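# Four arms unfold and latch a folding crate

## Task

Take the folding crate lying collapsed on the floor and erect it so that each of its four walls stands upright and each of its four corner latches is engaged.

## Robot and tools

Robots: four i2rt Big YAM arms named arm1, arm2, arm3 and arm4, each with six revolute joints, a two-finger gripper and a wrist camera aimed at the fingertips. Reach is roughly 1.0 m from the joint 1 axis. Feet (base_link) in the scene frame, metres, quaternion wxyz: arm1 (-0.344, +0.564, +0.400) q=(+0.769, -0.004, +0.000, -0.639); arm2 (-0.347, -0.575, +0.384) q=(+0.754, +0.000, +0.000, +0.657); arm3 (+0.320, +0.573, +0.372) q=(+0.627, +0.001, -0.001, -0.779); arm4 (+0.356, -0.566, +0.334) q=(+0.630, +0.000, +0.000, +0.777). Each foot points along its own +x.

Frames: one scene frame in metres, origin on the floor, +z upward. The hand point is midway between the finger pads, about 1 cm short of the tips. The hand's +z runs out along the fingers; the fingers open and close along its y axis. Reported hand position grows less accurate at long reach. hand_target is where the hand would sit at the joint targets currently being held.

move: one action for any subset of arms. Arguments arm1..arm4 are separate objects, one per arm; omit an arm to leave it uncommanded. Inside an arm's object:
- joints: absolute joint targets keyed by name, radians, not offsets. joint1_rad -2.879..2.879 (spin about the foot, positive counter-clockwise seen from above, 0 = reaching along foot +x); joint2_rad 0..3.141 (shoulder, 0 = upper arm level pointing back, positive lifts then tips it forward); joint3_rad 0..3.019 (elbow, 0 = folded, positive opens); joint4_rad -1.692..1.57 (hand pitch, positive raises fingers); joint5_rad -1.57..1.57 (sideways hand swing, positive toward the arm's right); joint6_rad -2.094..2.094 (hand roll, positive clockwise viewed from behind). gripper_m 0..0.093 is the absolute fingertip gap in metres. Joint moves run at full joint speed and can swing wide and strike hard.
- min_time_s: 0.1..8 s, the shortest duration for that arm's joint motions; use it to slow joint moves. Very short values can push motors to rated speed; fast stretched arms may overshoot by up to ~30 degrees.
- target: an absolute hand pose, a single list of seven numbers [x, y, z, qw, qx, qy, qz] in the scene frame (metres, unit quaternion), same format as the printed hand line. The hand travels a straight line from its hand_target toward it. With target, joints may only contain gripper_m; anything else gets the call refused.
- speed: top hand speed for target, 0.002..0.5 m/s, default 0.25; rotation is capped at twice that value in rad/s.
Example arm part: {"target": [x, y, z, qw, qx, qy, qz], "speed": 0.25, "joints": {"gripper_m": v}}.
- cameras: list from arm1_cam_wrist, arm2_cam_wrist, arm3_cam_wrist, arm4_cam_wrist, cam_high, cam_low, or ["all"]; [] for none. By default a move with an action returns no images and an empty move returns all. Unknown names invalidate the call.
All parts of an action begin together; hand paths in one action finish together; paths end after 10 s and an action after 15 s at most. Paths ignore obstacles and other arms. Hands lag, can drift off the line and exceed speed, worst near full extension. Each control step clips the commanded pose to within 100 mm and 20 degrees of the measured hand. Omitted joints or arms may keep pushing toward earlier targets. Tiny moves may not start.

wait: seconds 0..10, optional cameras; nothing new is commanded, state is returned.
zoom_image: camera (one name) and region [x0, y0, x1, y1] in pixels from the top-left, at most 504 by 504; only cameras in the latest images.
read_manual: section "licences" returns URDF licence text; no motion.
finished_scene: scene = current scene number; ends the scene irreversibly, and later calls go to the next scene. The crate must stay set up without the robots.

Results: "move" lists arms that got a motion; "pictures" gives image order; "as last shown" marks an uncommanded arm whose status reads "not commanded". An empty move prints everything, including scene number and units. Joint velocities are rad/s (gripper m/s) in joint_positions order; "within noise" means the arm is still. Joint torques follow the same order (no gripper), include offsets, friction and noise, are nonzero in free air, and entries 3 and 4 wrap at ±28 N m. Status: done = within 1 cm and 2 degrees (joint tolerances: ±0.045, ±0.14, ±0.09, ±0.055, ±0.03, ±0.035 rad, gripper ±0.003 m); off_target = resting short, maybe still pushing; time_out = a joint did not finish, a stop, with the held target shown as on_its_own; "joint command not followed" / "pose unreachable" = safety check withheld targets (gripper still acts); not_followed drops the hand target. Gripper readings run up to 0.003 m wide in air; on a hard part they read up to 0.005 m under or 0.002 m over its width. Commanding about 0.005 m below the part's width gives full force; just below touch gives a light grip. MOTOR HOT appears near 85 °C; at 100 °C an OVER-TEMPERATURE FAULT drops that arm for 30-60 s, after which resend targets marked limit_stop_at_motor_heat. Holding loads, stretched poses and pushing on unreachable goals heat motors.

Avoid: any firm contact between two robots (it can end the scene), including one gripper closing on another's fingers; nothing reports robot contact. The safety check can be late and ignores fingers, gripper housings and cameras. Arms keep pushing after touching, so avoid pressing hard, slamming, dropping the crate, releasing it while moving, or letting parts fall. If a move or wait is refused or halted by a stop, the rest of that reply's move, wait and finished_scene calls are skipped.

Each tool is called after "Emit:" as name(argument=value, ...), one argument or row to a line, values as JSON.

## Session

Emit:
move(
)

Scene clock: 0.00 s.
Joint torques (N m): no reading
Motor temperatures (°C): arm1=[26 28 28 24 27 23 24] | arm2=[24 25 23 24 28 27 25] | arm3=[26 24 27 24 26 24 27] | arm4=[25 26 26 31 26 25 27]
Heat: arm1: hottest joint2_rad 28 °C; arm2: hottest joint5_rad 28 °C; arm3: hottest joint3_rad 27 °C; arm4: hottest joint4_rad 31 °C.
Joint velocities: within noise
arm1.joint_positions: joint1_rad=-0.585 joint2_rad=+0.620 joint3_rad=+1.408 joint4_rad=-1.557 joint5_rad=+0.189 joint6_rad=-0.039 gripper_m=+0.09396
arm1.joint_status: not commanded
arm1.hand: x=-0.4492 y=+0.3975 z=+0.9079 quat_wxyz=(-0.135, -0.774, -0.490, +0.378) (m; scene frame)
arm1.hand_target: x=-0.4485 y=+0.3991 z=+0.9182 quat_wxyz=(-0.142, -0.770, -0.486, +0.388) (m; scene frame)
arm1.hand_status: not commanded
arm2.joint_positions: joint1_rad=+0.742 joint2_rad=+0.634 joint3_rad=+1.438 joint4_rad=-1.211 joint5_rad=-0.133 joint6_rad=-0.320 gripper_m=+0.09396
arm2.joint_status: not commanded
arm2.hand: x=-0.5072 y=-0.3840 z=+0.9710 quat_wxyz=(-0.284, +0.802, -0.229, -0.472) (m; scene frame)
arm2.hand_target: x=-0.5054 y=-0.3866 z=+0.9837 quat_wxyz=(-0.292, +0.795, -0.226, -0.481) (m; scene frame)
arm2.hand_status: not commanded
arm3.joint_positions: joint1_rad=+0.368 joint2_rad=+0.623 joint3_rad=+1.401 joint4_rad=-1.238 joint5_rad=-0.070 joint6_rad=+0.635 gripper_m=+0.09396
arm3.joint_status: not commanded
arm3.hand: x=+0.3681 y=+0.3300 z=+0.9365 quat_wxyz=(-0.499, -0.717, -0.455, +0.173) (m; scene frame)
arm3.hand_target: x=+0.3677 y=+0.3328 z=+0.9459 quat_wxyz=(-0.507, -0.712, -0.452, +0.176) (m; scene frame)
arm3.hand_status: not commanded
arm4.joint_positions: joint1_rad=+0.790 joint2_rad=+0.548 joint3_rad=+1.366 joint4_rad=-1.267 joint5_rad=+0.243 joint6_rad=-0.097 gripper_m=+0.09396
arm4.joint_status: not commanded
arm4.hand: x=+0.1990 y=-0.4148 z=+0.8936 quat_wxyz=(-0.270, +0.802, -0.261, -0.465) (m; scene frame)
arm4.hand_target: x=+0.2021 y=-0.4168 z=+0.9027 quat_wxyz=(-0.273, +0.796, -0.260, -0.474) (m; scene frame)
arm4.hand_status: not commanded
pictures: arm1_cam_wrist, arm2_cam_wrist, arm3_cam_wrist, arm4_cam_wrist, cam_high, cam_low

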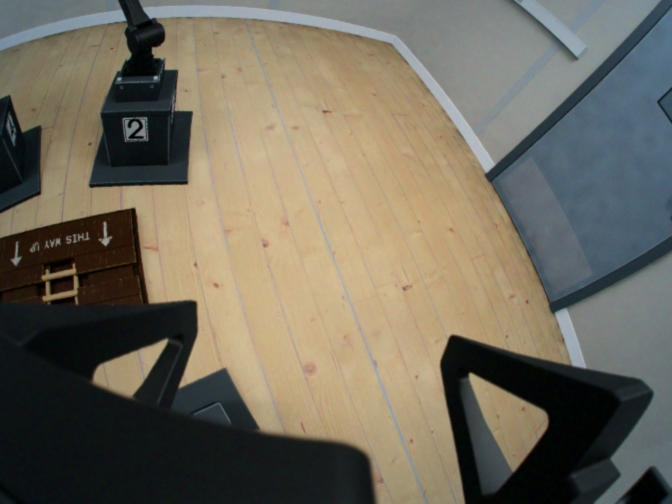

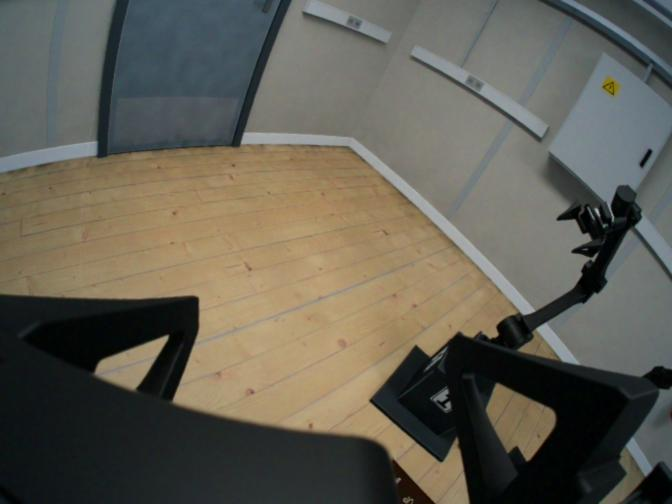

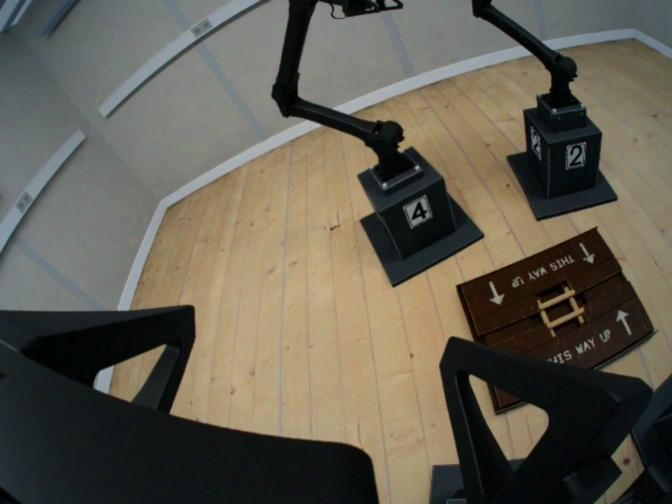

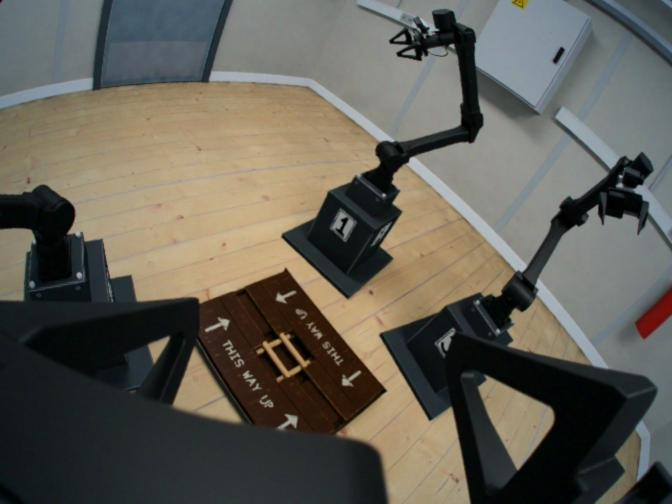

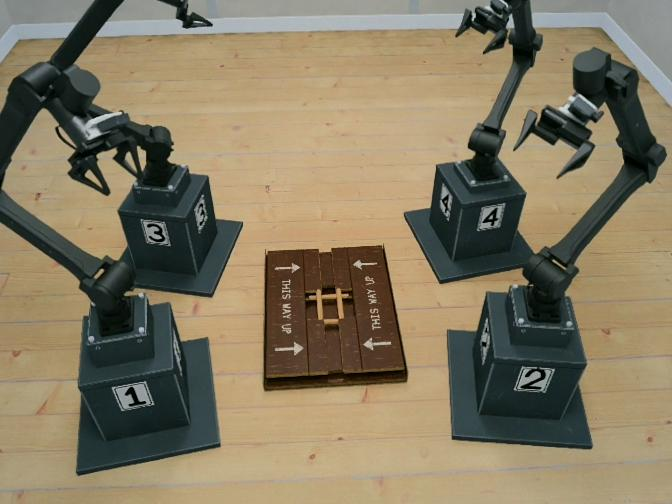

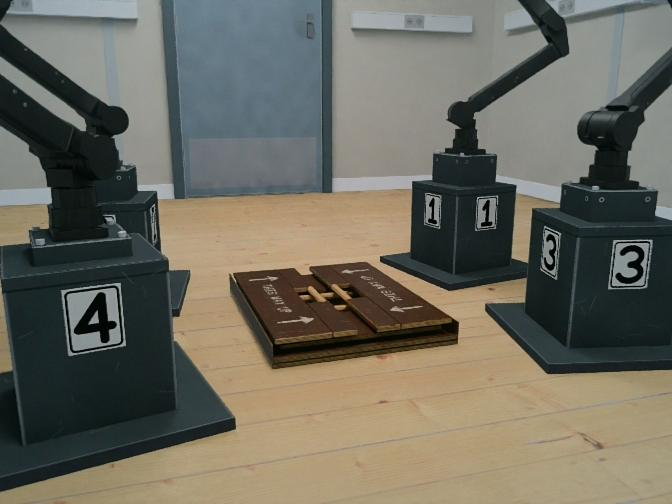

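Emit:
zoom_image(
  camera="cam_high",
  region=[240, 230, 430, 400],
)

Emit:
zoom_image(
  camera="cam_low",
  region=[210, 240, 480, 380],
)

Emit:
zoom_image(
  camera="arm4_cam_wrist",
  region=[180, 250, 400, 450],
)

Scaled by 2.653 from the camera's image (finer frame: 960x720).

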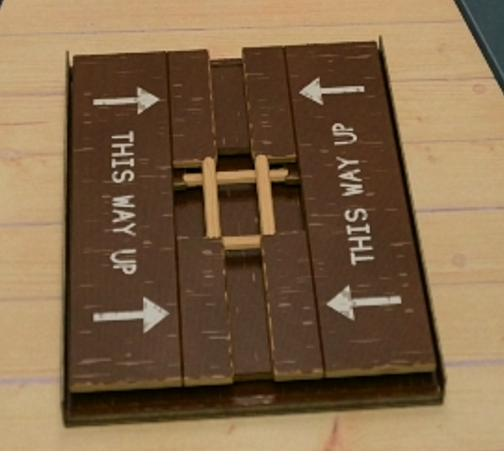

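Scaled by 1.867 from the camera's image (finer frame: 960x720).

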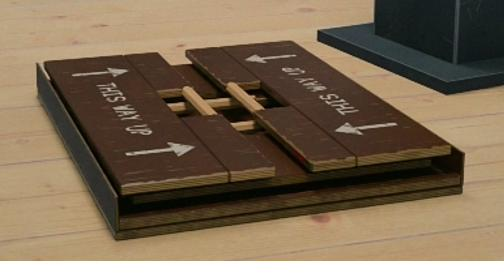

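Scaled by 2.291 from the camera's image (finer frame: 960x720).

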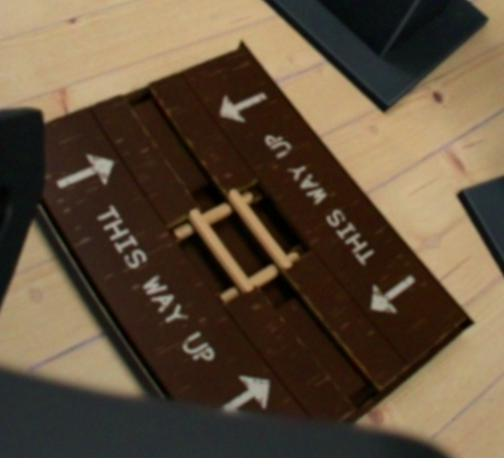

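Emit:
move(
  arm3={"target": [-0.09, 0.09, 0.32, 0, 1, 0, 0], "speed": 0.4},
  arm2={"target": [-0.01, -0.05, 0.32, 0, 0, 1, 0], "speed": 0.4},
  cameras=["all"],
)

Scene clock: 42.57 s.
Joint torques (N m): arm1=[0.03 2.02 8.16 2.09 0.22 0.06] | arm2=[0.09 -23 8.44 -0.14 0.14 0.06] | arm3=[-1.26 -18.2 9.25 -0.21 0.29 0.19] | arm4=[1.73 3.31 9.99 1.85 -0.04 0.12]
Motor temperatures (°C): arm1=[26 28 30 25 26 23 24] | arm2=[24 25 25 25 28 26 25] | arm3=[26 24 30 24 26 23 27] | arm4=[25 26 30 31 26 25 27]
Heat: arm1: hottest joint3_rad 30 °C; arm2: hottest joint5_rad 28 °C; arm3: hottest joint3_rad 30 °C; arm4: hottest joint4_rad 31 °C.
move: arm2 off_target; arm3 off_target
Joint velocities: within noise
arm1, arm4: as last shown
arm2.joint_positions: joint1_rad=-0.433 joint2_rad=+2.220 joint3_rad=+1.590 joint4_rad=-0.996 joint5_rad=-0.013 joint6_rad=+0.982 gripper_m=+0.09397
arm2.joint_status: not commanded
arm2.hand: x=-0.0250 y=-0.0689 z=+0.3028 quat_wxyz=(+0.020, +0.010, -1.000, +0.020)
arm2.hand_target: x=-0.0149 y=-0.0553 z=+0.3182 quat_wxyz=(+0.010, +0.005, -1.000, +0.005)
arm2.hand_status: off_target (0.030 m and 3.4 deg from the pose sent, 0.885 m and 153.5 deg at the start)
arm3.joint_positions: joint1_rad=-0.482 joint2_rad=+2.197 joint3_rad=+1.638 joint4_rad=-1.029 joint5_rad=-0.007 joint6_rad=+0.853 gripper_m=+0.09396
arm3.joint_status: not commanded
arm3.hand: x=-0.0757 y=+0.0991 z=+0.3170 quat_wxyz=(+0.004, -1.000, -0.010, -0.010)
arm3.hand_target: x=-0.0886 y=+0.0935 z=+0.3172 quat_wxyz=(+0.002, -1.000, -0.001, -0.006)
arm3.hand_status: off_target (0.017 m and 1.7 deg from the pose sent, 0.805 m and 88.4 deg at the start)
pictures: arm1_cam_wrist, arm2_cam_wrist, arm3_cam_wrist, arm4_cam_wrist, cam_high, cam_low

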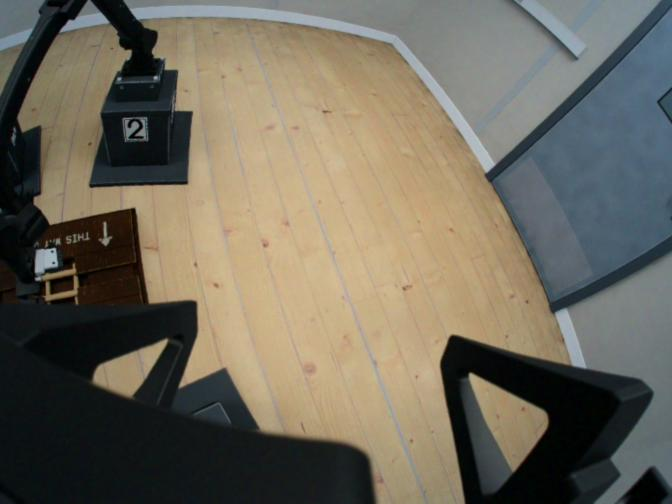

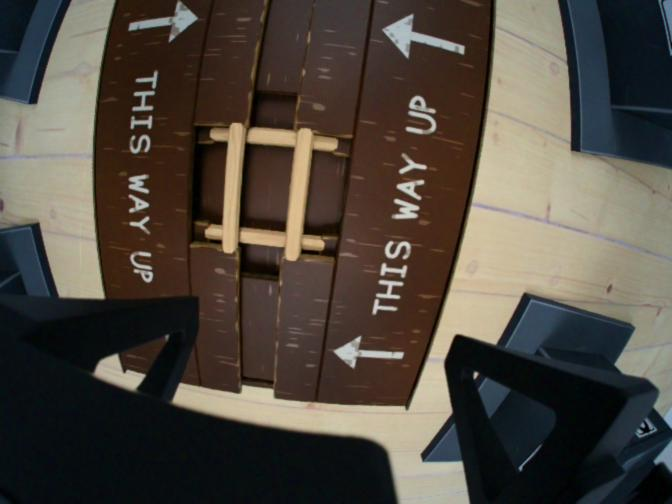

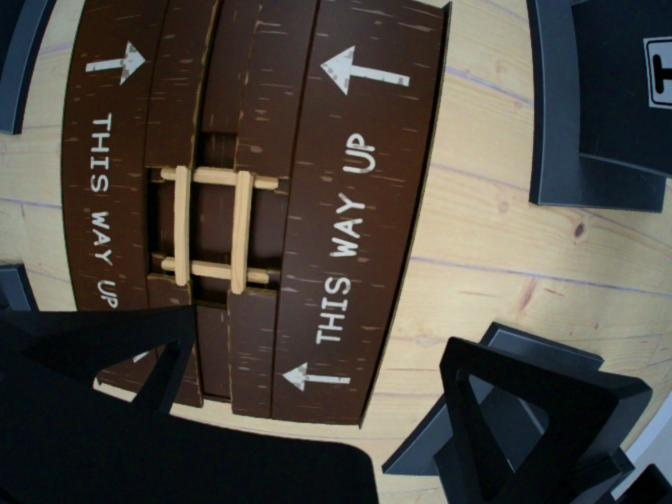

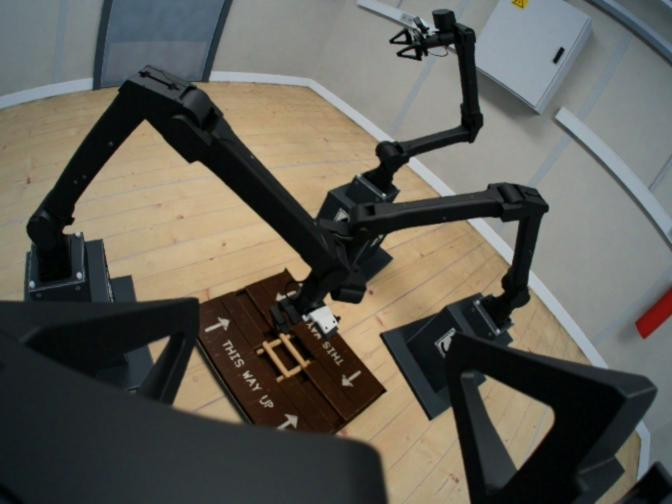

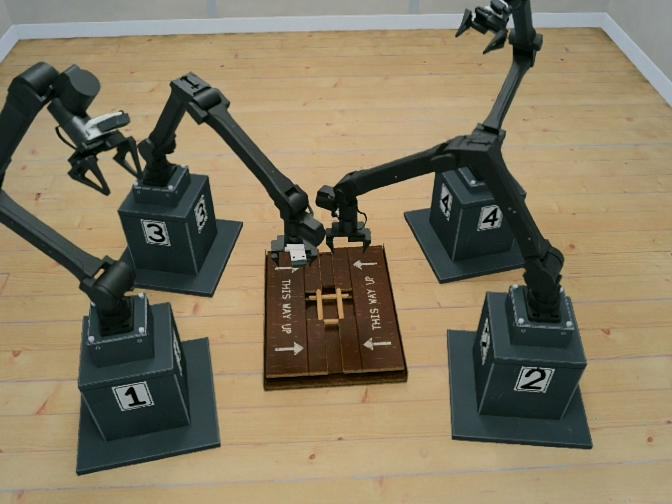

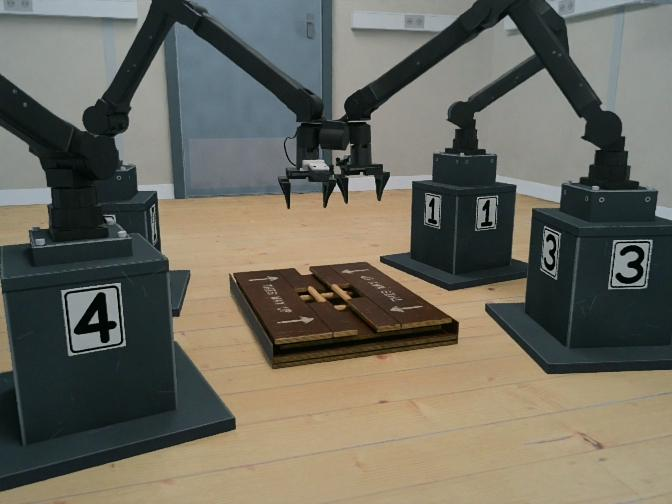

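Emit:
zoom_image(
  camera="arm2_cam_wrist",
  region=[80, 0, 500, 420],
)

Emit:
zoom_image(
  camera="cam_low",
  region=[220, 250, 470, 380],
)

Scaled by 1.200 from the camera's image (finer frame: 960x720).

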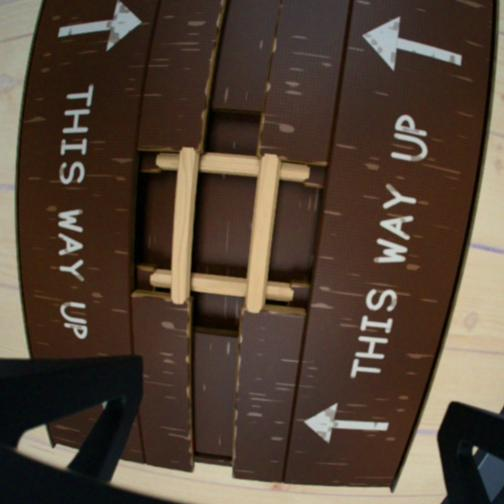

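Scaled by 2.016 from the camera's image (finer frame: 960x720).

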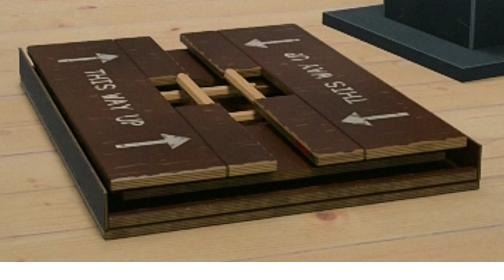

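Emit:
move(
  arm3={"target": [-0.051, 0.018, 0.14, 0, 0.9997, 0.026, 0], "speed": 0.3, "joints": {"gripper_m": 0.042}},
  arm2={"target": [-0.01, -0.15, 0.32, 0, -0.026, 0.9997, 0], "speed": 0.3},
  cameras=["arm3_cam_wrist", "arm2_cam_wrist", "cam_low"],
)

Scene clock: 92.67 s.
Joint torques (N m): arm1=[-0.21 1.67 8.14 2.06 0.27 0.08] | arm2=[-0.32 -22.18 5.44 0.66 0.04 -0.1] | arm3=[-1.26 -20.37 7.92 0.16 0.27 0.16] | arm4=[1.73 3.31 9.98 1.84 -0.04 0.12]
Motor temperatures (°C): arm1=[26 28 32 24 26 23 24] | arm2=[24 30 26 25 28 26 25] | arm3=[26 28 33 24 26 23 27] | arm4=[25 26 31 31 26 25 27]
Heat: arm1: hottest joint3_rad 32 °C; arm2: hottest joint2_rad 30 °C; arm3: hottest joint3_rad 33 °C; arm4: hottest joint3_rad 31 °C.
move: arm2 off_target; arm3 off_target
Joint velocities: within noise
arm1, arm4: as last shown
arm2.joint_positions: joint1_rad=-0.529 joint2_rad=+2.075 joint3_rad=+1.321 joint4_rad=-0.860 joint5_rad=-0.001 joint6_rad=+0.867 gripper_m=+0.09397
arm2.joint_status: not commanded
arm2.hand: x=-0.0176 y=-0.1565 z=+0.3049 quat_wxyz=(+0.013, +0.019, -1.000, +0.016)
arm2.hand_target: x=-0.0127 y=-0.1479 z=+0.3204 quat_wxyz=(+0.000, +0.025, -1.000, -0.001)
arm2.hand_status: off_target (0.018 m and 2.5 deg from the pose sent, 0.084 m and 3.7 deg at the start)
arm3.joint_positions: joint1_rad=-0.370 joint2_rad=+2.572 joint3_rad=+1.831 joint4_rad=-0.846 joint5_rad=+0.000 joint6_rad=+0.919 gripper_m=+0.04213
arm3.joint_status: all done
arm3.hand: x=-0.0412 y=+0.0277 z=+0.1424 quat_wxyz=(+0.007, -0.999, -0.033, -0.006)
arm3.hand_target: x=-0.0494 y=+0.0198 z=+0.1394 quat_wxyz=(+0.001, -1.000, -0.027, +0.000)
arm3.hand_status: off_target (0.014 m and 1.3 deg from the pose sent, 0.196 m and 2.2 deg at the start)
pictures: arm2_cam_wrist, arm3_cam_wrist, cam_low

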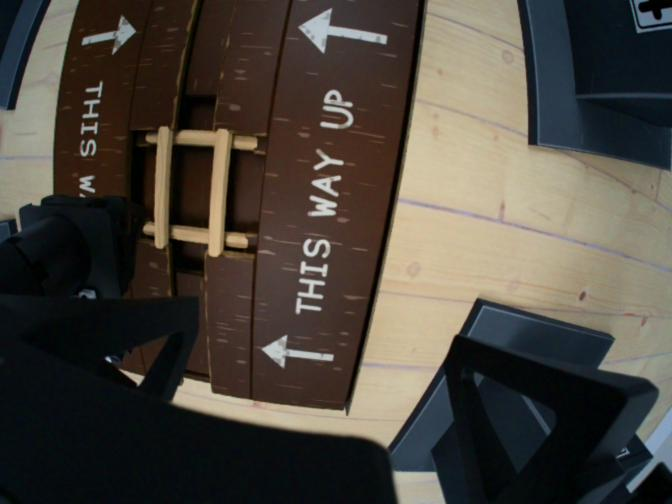

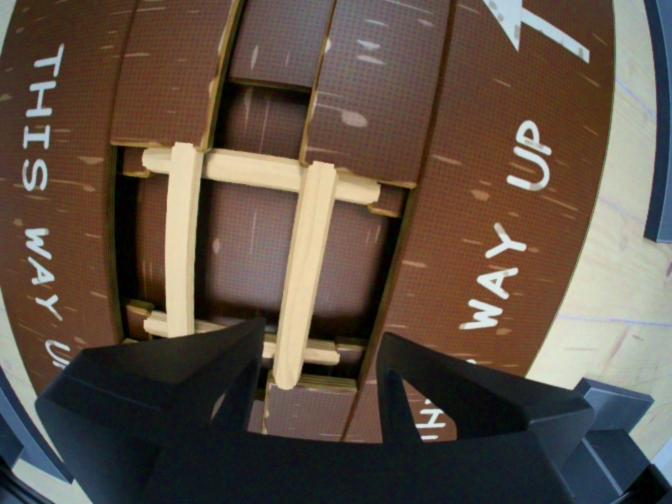

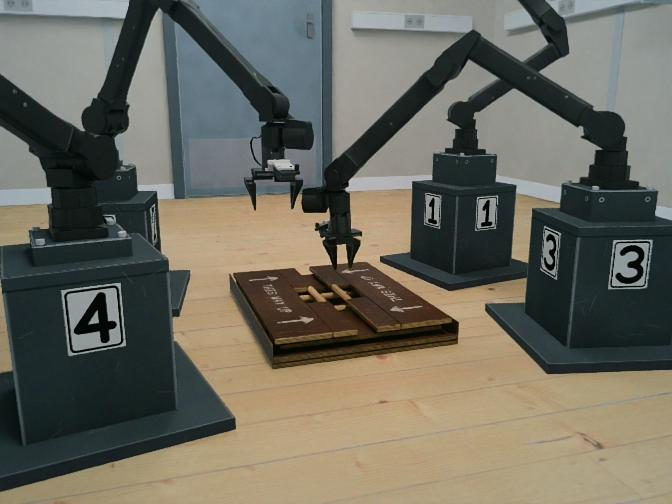

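Emit:
move(
  arm3={"target": [-0.047, 0.012, 0.062, 0, 0.9997, 0.026, 0], "speed": 0.15},
  arm1={"target": [-0.27, 0.15, 0.42, 0, 0.682, 0.731, 0], "speed": 0.4},
  arm4={"target": [0.22, -0.15, 0.42, 0, 0.7314, -0.682, 0], "speed": 0.4},
  cameras=["arm3_cam_wrist", "arm2_cam_wrist", "cam_low"],
)

Scene clock: 106.87 s.
Joint torques (N m): arm1=[0.5 -15.56 8.98 0.85 0.05 -0.06] | arm2=[0.15 -22.12 5.45 0.66 0.03 -0.12] | arm3=[0.32 -19.66 7.83 0.76 0.23 0.22] | arm4=[1.61 -12.81 12.12 -0.29 -0.14 0.3]
Motor temperatures (°C): arm1=[26 28 32 24 26 23 24] | arm2=[24 31 26 25 27 26 25] | arm3=[26 29 33 24 26 23 27] | arm4=[25 26 31 31 26 25 27]
Heat: arm1: hottest joint3_rad 32 °C; arm2: hottest joint2_rad 31 °C; arm3: hottest joint3_rad 33 °C; arm4: hottest joint3_rad 31 °C.
move: arm1 off_target; arm3 off_target; arm4 off_target
Joint velocities: within noise
arm1.joint_positions: joint1_rad=-0.013 joint2_rad=+1.663 joint3_rad=+0.945 joint4_rad=-0.927 joint5_rad=-0.005 joint6_rad=+0.120 gripper_m=+0.09396
arm1.joint_status: not commanded
arm1.hand: x=-0.2765 y=+0.1766 z=+0.4045 quat_wxyz=(+0.028, -0.688, -0.724, -0.020)
arm1.hand_target: x=-0.2687 y=+0.1541 z=+0.4189 quat_wxyz=(+0.005, -0.680, -0.733, -0.004)
arm1.hand_status: off_target (0.031 m and 4.1 deg from the pose sent, 0.576 m and 55.3 deg at the start)
arm2.joint_positions: joint1_rad=-0.533 joint2_rad=+2.075 joint3_rad=+1.321 joint4_rad=-0.860 joint5_rad=-0.001 joint6_rad=+0.867 gripper_m=+0.09397
arm2.joint_status: not commanded
arm2.hand: x=-0.0163 y=-0.1575 z=+0.3049 quat_wxyz=(+0.013, +0.018, -1.000, +0.016)
arm2.hand_target: x=-0.0114 y=-0.1489 z=+0.3204 quat_wxyz=(+0.000, +0.023, -1.000, -0.001)
arm2.hand_status: not commanded
arm3.joint_positions: joint1_rad=-0.371 joint2_rad=+2.720 joint3_rad=+1.938 joint4_rad=-0.797 joint5_rad=+0.000 joint6_rad=+0.929 gripper_m=+0.04213
arm3.joint_status: not commanded
arm3.hand: x=-0.0468 y=+0.0208 z=+0.0765 quat_wxyz=(+0.004, -1.000, -0.027, -0.004)
arm3.hand_target: x=-0.0474 y=+0.0134 z=+0.0630 quat_wxyz=(-0.001, -1.000, -0.025, +0.000)
arm3.hand_status: off_target (0.017 m and 0.6 deg from the pose sent, 0.082 m and 1.3 deg at the start)
arm4.joint_positions: joint1_rad=+0.103 joint2_rad=+1.596 joint3_rad=+1.076 joint4_rad=-1.105 joint5_rad=-0.009 joint6_rad=+0.229 gripper_m=+0.09396
arm4.joint_status: not commanded
arm4.hand: x=+0.2271 y=-0.1690 z=+0.4046 quat_wxyz=(+0.017, +0.735, -0.678, +0.021)
arm4.hand_target: x=+0.2228 y=-0.1519 z=+0.4192 quat_wxyz=(+0.007, +0.728, -0.686, +0.002)
arm4.hand_status: off_target (0.026 m and 3.2 deg from the pose sent, 0.543 m and 80.4 deg at the start)
pictures: arm2_cam_wrist, arm3_cam_wrist, cam_low

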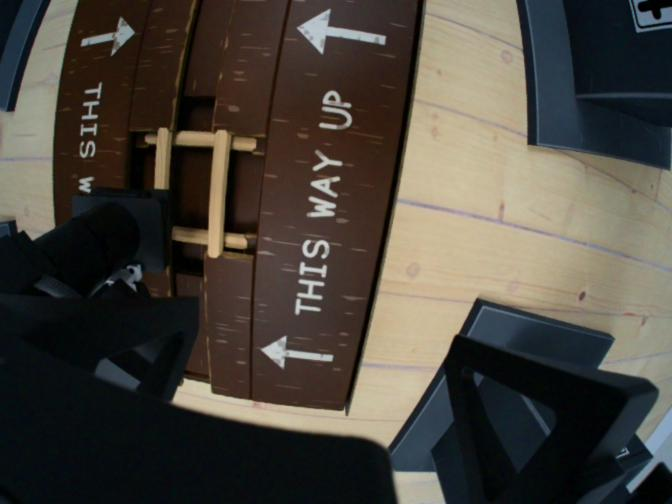

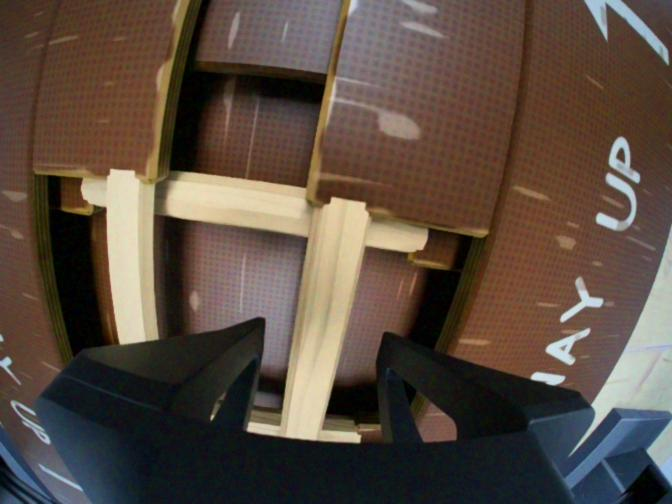

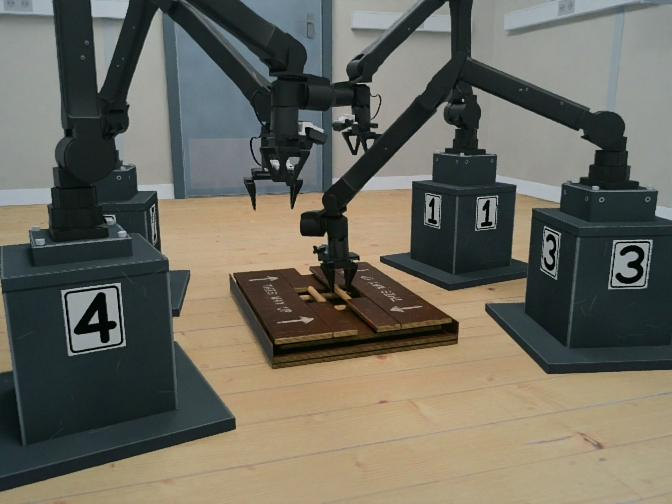

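Emit:
zoom_image(
  camera="arm3_cam_wrist",
  region=[180, 180, 480, 460],
)

Emit:
zoom_image(
  camera="cam_low",
  region=[280, 200, 400, 310],
)

Scaled by 1.680 from the camera's image (finer frame: 960x720).

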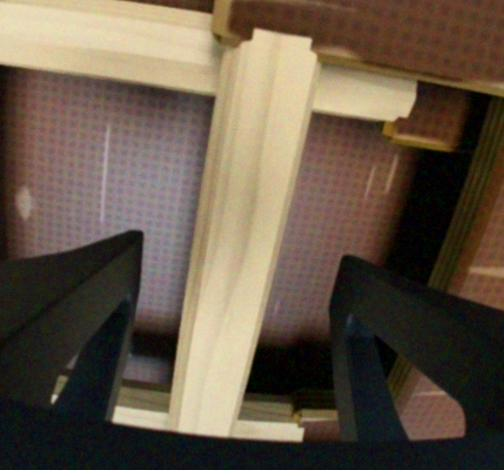

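Scaled by 4.200 from the camera's image (finer frame: 960x720).

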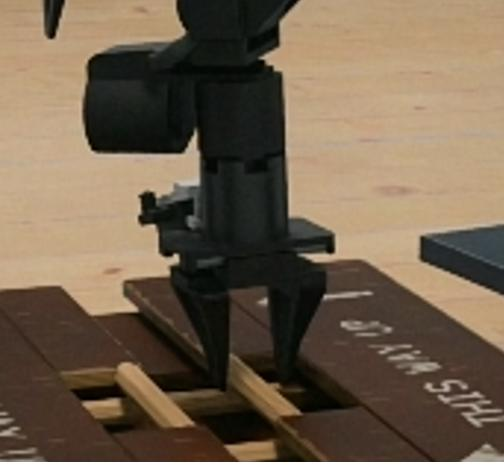

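Emit:
move(
  arm3={"target": [-0.045, 0.012, 0.046, 0, 0.9997, 0.026, 0], "speed": 0.15},
)

Emit:
move(
  arm3={"joints": {"gripper_m": 0.009}},
  cameras=["arm3_cam_wrist"],
)

Scene clock: 111.07 s.
Joint torques (N m): arm1=[0.38 -15.38 9.09 0.7 0.08 -0.08] | arm2=[0.15 -22.12 5.44 0.65 0.03 -0.13] | arm3=[0.26 -19.72 7.58 0.65 0.24 0.18] | arm4=[1.49 -13.04 12.07 -0.27 -0.14 0.3]
Motor temperatures (°C): arm1=[26 28 32 24 26 23 24] | arm2=[24 31 26 25 27 26 25] | arm3=[26 29 33 24 26 23 27] | arm4=[25 26 32 31 26 25 27]
Heat: arm1: hottest joint3_rad 32 °C; arm2: hottest joint2_rad 31 °C; arm3: hottest joint3_rad 33 °C; arm4: hottest joint3_rad 32 °C.
move: arm3 off_target
Joint velocities: within noise
arm1, arm2, arm4: as last shown
arm1.hand_target: x=-0.2687 y=+0.1541 z=+0.4189 quat_wxyz=(+0.005, -0.681, -0.733, -0.004)
arm3.joint_positions: joint1_rad=-0.371 joint2_rad=+2.757 joint3_rad=+1.963 joint4_rad=-0.785 joint5_rad=+0.000 joint6_rad=+0.932 gripper_m=+0.04213
arm3.joint_status: not commanded
arm3.hand: x=-0.0466 y=+0.0210 z=+0.0594 quat_wxyz=(+0.004, -1.000, -0.026, -0.004)
arm3.hand_target: x=-0.0447 y=+0.0126 z=+0.0465 quat_wxyz=(+0.000, -1.000, -0.026, +0.000)
arm3.hand_status: off_target (0.016 m and 0.6 deg from the pose sent, 0.032 m and 0.6 deg at the start)
pictures: none

Scene clock: 111.67 s.
Joint torques (N m): arm1=[0.38 -14.92 9.11 0.95 0.04 -0.04] | arm2=[0.21 -22.18 5.45 0.66 0.03 -0.13] | arm3=[0.5 -19.84 7.54 0.42 0.27 0.09] | arm4=[1.49 -12.98 12.07 -0.28 -0.14 0.3]
Motor temperatures (°C): arm1=[26 28 32 24 26 23 24] | arm2=[24 31 26 25 27 26 25] | arm3=[26 29 33 24 26 23 27] | arm4=[25 26 32 31 26 25 27]
Heat: arm1: hottest joint3_rad 32 °C; arm2: hottest joint2_rad 31 °C; arm3: hottest joint3_rad 33 °C; arm4: hottest joint3_rad 32 °C.
move: arm3 off_target
Joint velocities: within noise
arm1, arm2, arm4: as last shown
arm3.joint_positions: joint1_rad=-0.370 joint2_rad=+2.757 joint3_rad=+1.963 joint4_rad=-0.781 joint5_rad=+0.000 joint6_rad=+0.948 gripper_m=+0.01677
arm3.joint_status: gripper_m off_target (ended at +0.01681, target +0.00900)
arm3.hand: x=-0.0464 y=+0.0195 z=+0.0594 quat_wxyz=(+0.002, -1.000, -0.019, -0.003)
arm3.hand_target: x=-0.0437 y=+0.0123 z=+0.0464 quat_wxyz=(+0.000, -1.000, -0.022, +0.000)
arm3.hand_status: not commanded

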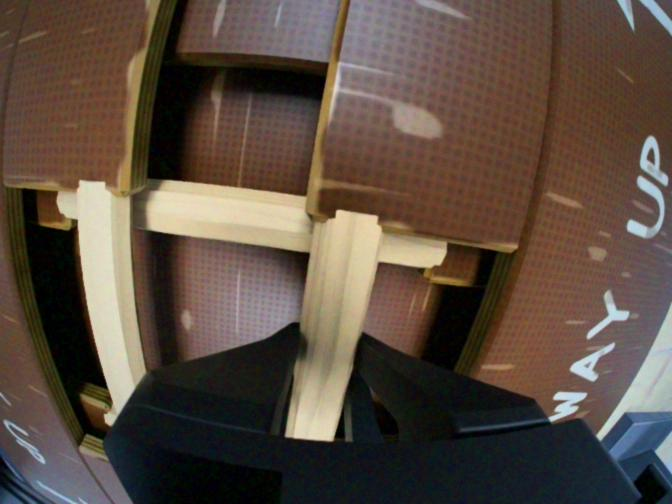

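Emit:
move(
  arm3={"target": [-0.0457, 0.0406, 0.1326, 0, 0.9997, 0.022, 0], "speed": 0.15},
  cameras=["arm3_cam_wrist", "cam_low"],
)

Scene clock: 116.20 s.
Joint torques (N m): arm1=[-0.09 -15.85 9.18 0.79 0.07 -0.06] | arm2=[0.15 -22.18 5.44 0.66 0.03 -0.13] | arm3=[-1.32 -24.29 3.33 -1.44 0.48 -0.15] | arm4=[1.49 -13.04 12.07 -0.28 -0.14 0.3]
Motor temperatures (°C): arm1=[26 28 33 24 26 23 24] | arm2=[24 31 26 25 27 26 25] | arm3=[26 29 32 24 26 23 27] | arm4=[25 26 32 31 26 25 27]
Heat: arm1: hottest joint3_rad 33 °C; arm2: hottest joint2_rad 31 °C; arm3: hottest joint3_rad 32 °C; arm4: hottest joint3_rad 32 °C.
move: arm3 off_target
Joint velocities: within noise
arm1, arm2, arm4: as last shown
arm3.joint_positions: joint1_rad=-0.377 joint2_rad=+2.602 joint3_rad=+1.806 joint4_rad=-0.734 joint5_rad=-0.006 joint6_rad=+0.943 gripper_m=+0.01667
arm3.joint_status: not commanded
arm3.hand: x=-0.0465 y=+0.0268 z=+0.1164 quat_wxyz=(-0.018, -1.000, -0.017, +0.008)
arm3.hand_target: x=-0.0479 y=+0.0389 z=+0.1316 quat_wxyz=(-0.003, -1.000, -0.021, +0.002)
arm3.hand_status: off_target (0.021 m and 2.3 deg from the pose sent, 0.076 m and 0.5 deg at the start)

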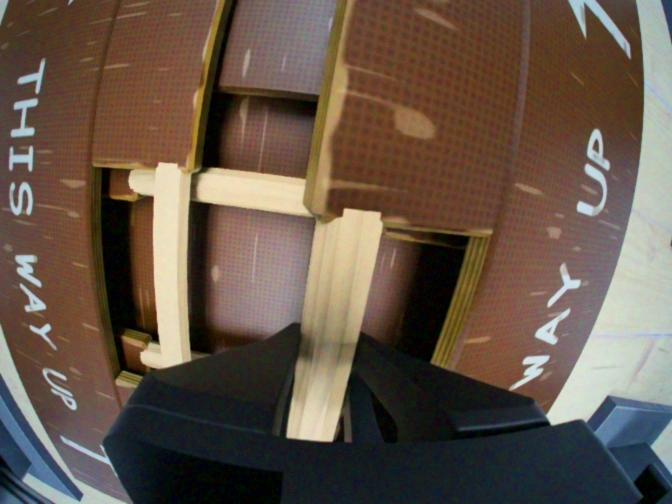

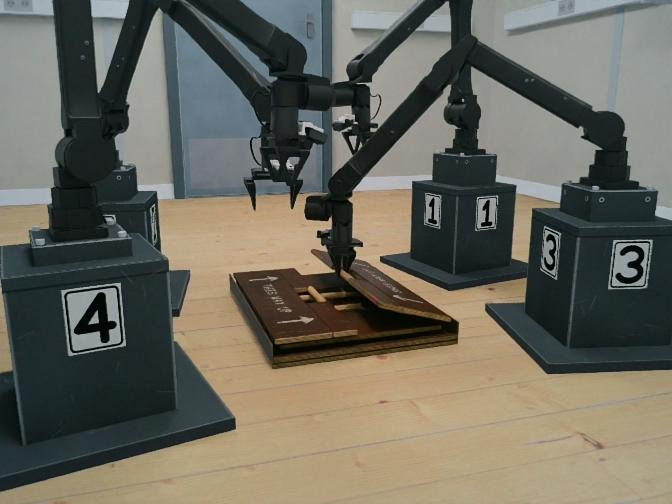

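Emit:
move(
  arm3={"target": [-0.0504, 0.112, 0.2, 0, 0.9997, 0.022, 0], "speed": 0.15},
  arm2={"target": [-0.015, -0.052, 0.155, 0.013, -0.045, 0.999, 0.016], "speed": 0.2, "joints": {"gripper_m": 0.042}},
  cameras=["arm2_cam_wrist", "arm3_cam_wrist", "cam_low"],
)

Scene clock: 124.17 s.
Joint torques (N m): arm1=[1.03 -15.03 9.14 0.73 0.07 -0.04] | arm2=[-0.38 -23.06 6.84 0.58 0.18 0.06] | arm3=[-2.55 -20.72 2.22 -1.55 0.76 -0.29] | arm4=[1.55 -12.98 12.07 -0.27 -0.14 0.29]
Motor temperatures (°C): arm1=[26 28 33 24 26 23 24] | arm2=[24 31 26 25 27 26 25] | arm3=[26 29 32 24 26 23 28] | arm4=[25 26 33 31 26 25 27]
Heat: arm1: hottest joint3_rad 33 °C; arm2: hottest joint2_rad 31 °C; arm3: hottest joint3_rad 32 °C; arm4: hottest joint3_rad 33 °C.
move: arm2 off_target; arm3 off_target
Joint velocities: within noise
arm1, arm4: as last shown
arm2.joint_positions: joint1_rad=-0.428 joint2_rad=+2.476 joint3_rad=+1.573 joint4_rad=-0.666 joint5_rad=+0.000 joint6_rad=+0.899 gripper_m=+0.04213
arm2.joint_status: all done
arm2.hand: x=-0.0259 y=-0.0697 z=+0.1473 quat_wxyz=(-0.001, +0.054, -0.999, +0.000)
arm2.hand_target: x=-0.0167 y=-0.0528 z=+0.1552 quat_wxyz=(-0.013, +0.051, -0.998, -0.016)
arm2.hand_status: off_target (0.022 m and 2.5 deg from the pose sent, 0.183 m and 5.7 deg at the start)
arm3.joint_positions: joint1_rad=-0.425 joint2_rad=+2.351 joint3_rad=+1.550 joint4_rad=-0.701 joint5_rad=-0.018 joint6_rad=+0.888 gripper_m=+0.01645
arm3.joint_status: not commanded
arm3.hand: x=-0.0472 y=+0.0750 z=+0.2009 quat_wxyz=(-0.033, -0.999, -0.021, +0.013)
arm3.hand_target: x=-0.0449 y=+0.1057 z=+0.2006 quat_wxyz=(-0.001, -1.000, -0.027, -0.001)
arm3.hand_status: off_target (0.037 m and 4.1 deg from the pose sent, 0.119 m and 2.3 deg at the start)

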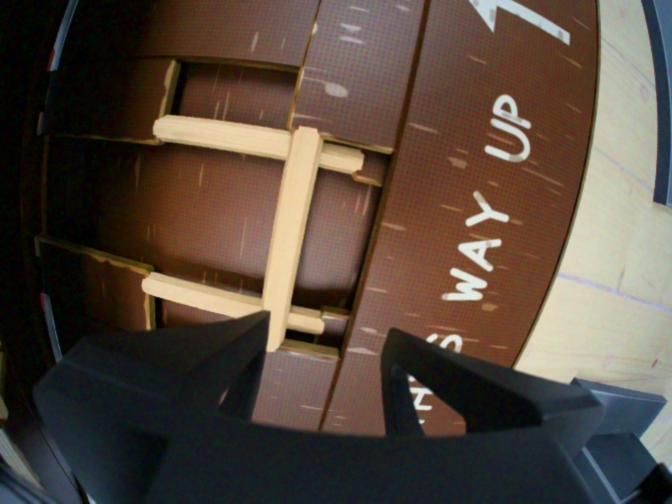

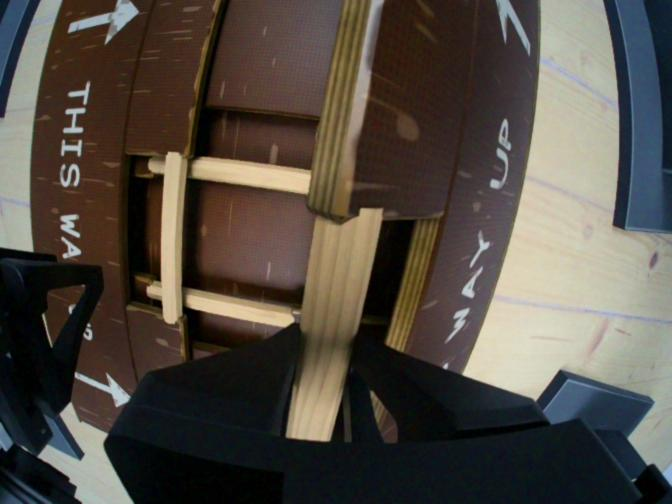

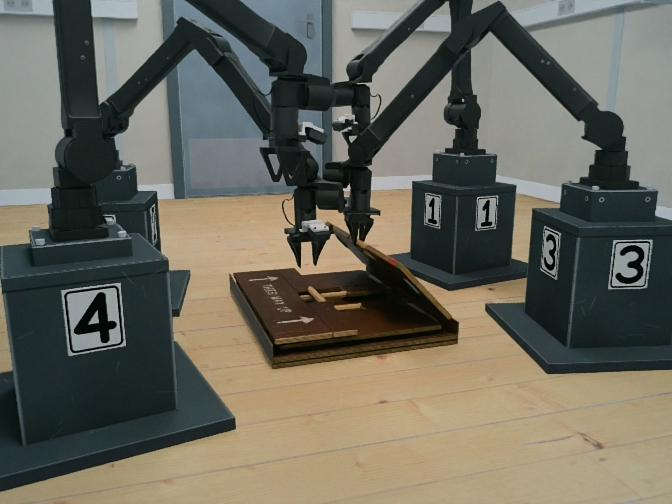

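Emit:
move(
  arm3={"target": [-0.053, 0.168, 0.248, 0, 0.9997, 0.022, 0], "speed": 0.15},
  arm2={"target": [-0.009, -0.035, 0.055, 0.013, -0.0314, 0.999, 0.016], "speed": 0.15},
  cameras=["arm2_cam_wrist", "arm3_cam_wrist", "cam_low"],
)

Scene clock: 141.63 s.
Joint torques (N m): arm1=[0.56 -15.62 9.17 0.8 0.11 -0.02] | arm2=[0.15 -23.53 6.22 0.46 0.16 0.06] | arm3=[-3.02 -18.9 3.1 -1.25 0.96 -0.27] | arm4=[1.49 -13.04 12.07 -0.27 -0.14 0.3]
Motor temperatures (°C): arm1=[26 29 34 24 26 23 24] | arm2=[24 31 26 25 27 26 25] | arm3=[26 29 30 24 26 23 28] | arm4=[25 26 33 31 26 25 26]
Heat: arm1: hottest joint3_rad 34 °C; arm2: hottest joint2_rad 31 °C; arm3: hottest joint3_rad 30 °C; arm4: hottest joint3_rad 33 °C.
move: arm2 off_target; arm3 off_target
Joint velocities: within noise
arm1, arm4: as last shown
arm2.joint_positions: joint1_rad=-0.431 joint2_rad=+2.717 joint3_rad=+1.771 joint4_rad=-0.614 joint5_rad=+0.000 joint6_rad=+0.951 gripper_m=+0.04211
arm2.joint_status: not commanded
arm2.hand: x=-0.0123 y=-0.0518 z=+0.0512 quat_wxyz=(-0.003, +0.026, -1.000, -0.004)
arm2.hand_target: x=-0.0087 y=-0.0377 z=+0.0541 quat_wxyz=(-0.012, +0.026, -0.999, -0.015)
arm2.hand_status: off_target (0.018 m and 1.8 deg from the pose sent, 0.100 m and 3.4 deg at the start)
arm3.joint_positions: joint1_rad=-0.497 joint2_rad=+2.185 joint3_rad=+1.374 joint4_rad=-0.708 joint5_rad=-0.023 joint6_rad=+0.817 gripper_m=+0.01619
arm3.joint_status: not commanded
arm3.hand: x=-0.0500 y=+0.1389 z=+0.2466 quat_wxyz=(-0.027, -0.999, -0.021, +0.007)
arm3.hand_target: x=-0.0532 y=+0.1659 z=+0.2483 quat_wxyz=(-0.002, -1.000, -0.022, +0.000)
arm3.hand_status: off_target (0.029 m and 3.2 deg from the pose sent, 0.104 m and 4.1 deg at the start)

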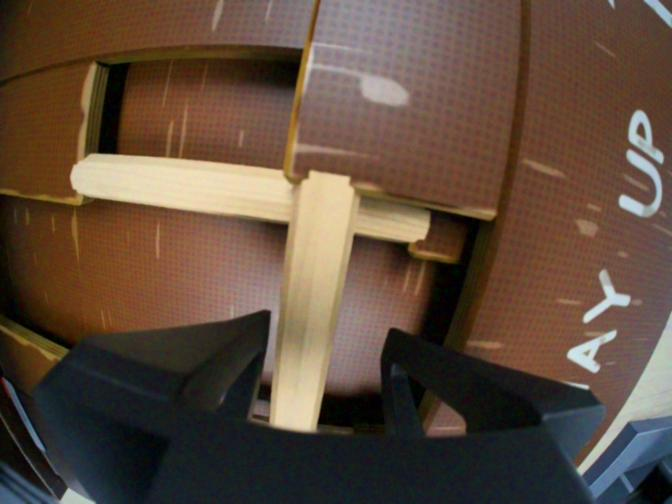

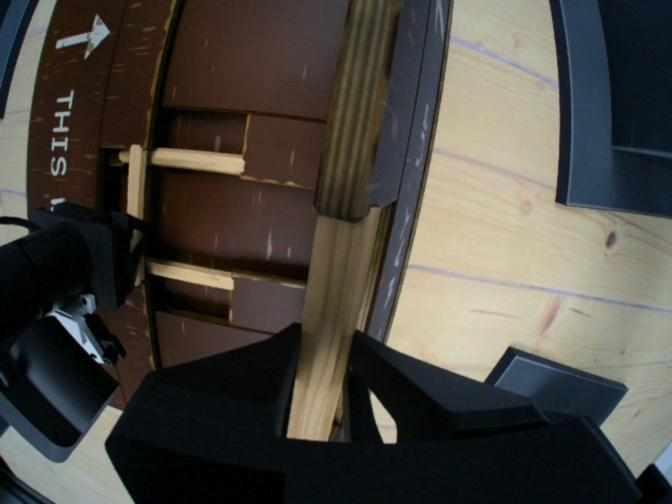

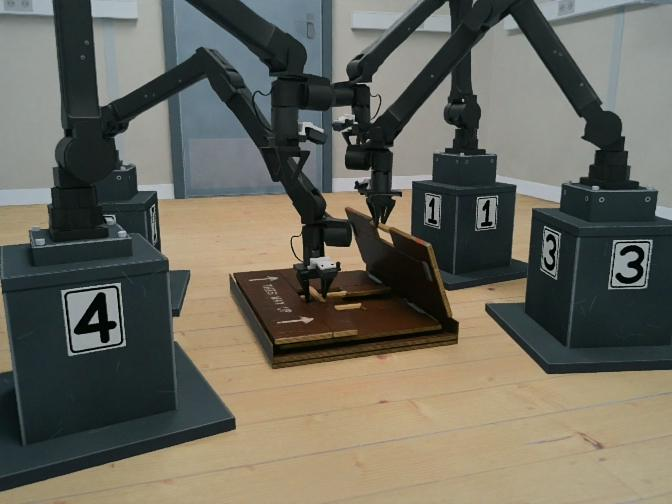

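Emit:
move(
  arm3={"target": [-0.057, 0.222, 0.255, 0, 0.9997, 0.022, 0], "speed": 0.12},
  arm2={"joints": {"gripper_m": 0.009}},
)

Emit:
move(
  arm2={"target": [-0.007, -0.063, 0.158, 0.013, -0.031, 0.999, 0.016], "speed": 0.18},
  cameras=["arm2_cam_wrist", "arm3_cam_wrist", "cam_low"],
)

Scene clock: 145.07 s.
Joint torques (N m): arm1=[-0.03 -15.44 9.11 0.88 0.06 -0.08] | arm2=[-0.03 -23.94 6.01 0.36 0.19 0.06] | arm3=[-3.55 -17.08 2.73 -0.29 1.21 -0.26] | arm4=[1.49 -12.98 12.07 -0.28 -0.14 0.3]
Motor temperatures (°C): arm1=[26 29 34 24 26 23 24] | arm2=[24 31 26 25 27 26 25] | arm3=[26 29 30 24 26 23 28] | arm4=[25 26 34 31 26 25 26]
Heat: arm1: hottest joint3_rad 34 °C; arm2: hottest joint2_rad 31 °C; arm3: hottest joint3_rad 30 °C; arm4: hottest joint3_rad 34 °C.
move: arm2 off_target; arm3 off_target
Joint velocities: within noise
arm1, arm4: as last shown
arm2.joint_positions: joint1_rad=-0.421 joint2_rad=+2.717 joint3_rad=+1.777 joint4_rad=-0.602 joint5_rad=+0.000 joint6_rad=+0.945 gripper_m=+0.01683
arm2.joint_status: gripper_m off_target (ended at +0.01686, target +0.00900)
arm2.hand: x=-0.0145 y=-0.0428 z=+0.0527 quat_wxyz=(-0.009, +0.034, -0.999, -0.012)
arm2.hand_target: x=-0.0091 y=-0.0344 z=+0.0549 quat_wxyz=(-0.015, +0.030, -0.999, -0.018)
arm2.hand_status: not commanded
arm3.joint_positions: joint1_rad=-0.566 joint2_rad=+2.098 joint3_rad=+1.249 joint4_rad=-0.679 joint5_rad=-0.029 joint6_rad=+0.741 gripper_m=+0.01619
arm3.joint_status: not commanded
arm3.hand: x=-0.0524 y=+0.1910 z=+0.2599 quat_wxyz=(-0.025, -0.999, -0.025, +0.004)
arm3.hand_target: x=-0.0565 y=+0.2216 z=+0.2555 quat_wxyz=(+0.000, -1.000, -0.021, -0.001)
arm3.hand_status: off_target (0.032 m and 3.0 deg from the pose sent, 0.084 m and 3.2 deg at the start)
pictures: none

Scene clock: 146.27 s.
Joint torques (N m): arm1=[0.62 -15.68 9.05 1.02 0.04 -0.06] | arm2=[-1.03 -27.22 3.79 -1.06 0.37 -0.11] | arm3=[-3.14 -17.55 2.61 -0.57 1.21 -0.27] | arm4=[1.49 -13.04 12.07 -0.28 -0.14 0.3]
Motor temperatures (°C): arm1=[26 29 34 24 26 23 24] | arm2=[24 31 26 25 27 26 25] | arm3=[26 29 30 24 27 23 28] | arm4=[25 27 34 31 26 25 26]
Heat: arm1: hottest joint3_rad 34 °C; arm2: hottest joint2_rad 31 °C; arm3: hottest joint3_rad 30 °C; arm4: hottest joint3_rad 34 °C.
move: arm2 off_target
Joint velocities: within noise
arm1, arm3, arm4: as last shown
arm2.joint_positions: joint1_rad=-0.436 joint2_rad=+2.515 joint3_rad=+1.607 joint4_rad=-0.614 joint5_rad=-0.006 joint6_rad=+0.930 gripper_m=+0.01670
arm2.joint_status: not commanded
arm2.hand: x=-0.0137 y=-0.0573 z=+0.1334 quat_wxyz=(-0.012, +0.035, -0.999, -0.022)
arm2.hand_target: x=-0.0071 y=-0.0612 z=+0.1568 quat_wxyz=(-0.013, +0.033, -0.999, -0.017)
arm2.hand_status: off_target (0.026 m and 0.8 deg from the pose sent, 0.108 m and 0.8 deg at the start)

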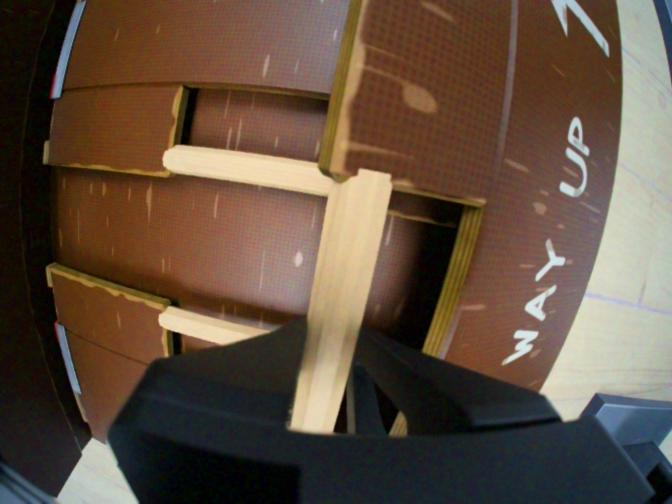

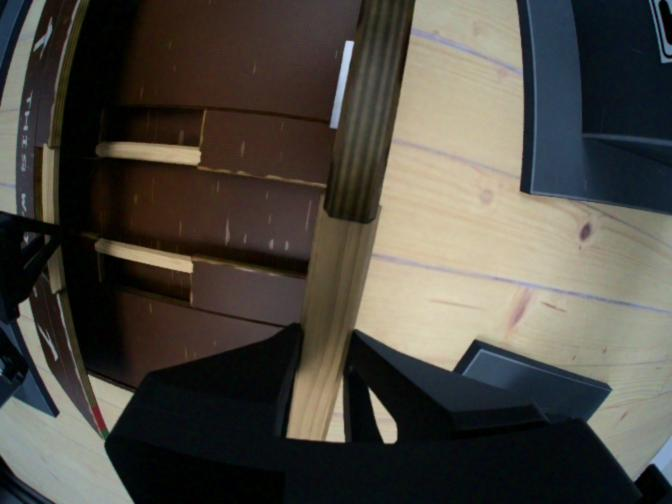

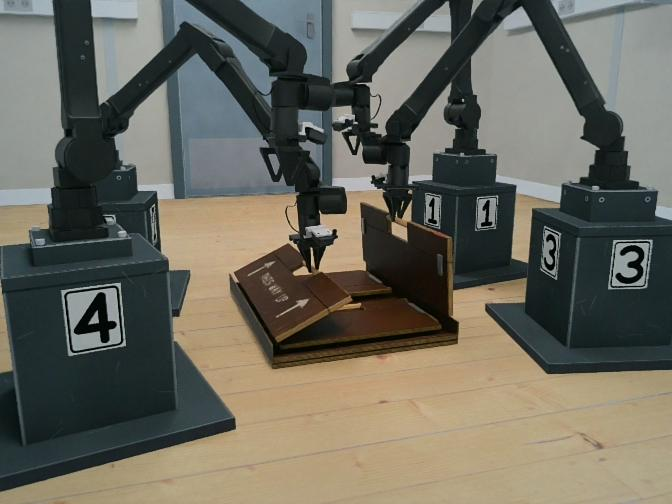

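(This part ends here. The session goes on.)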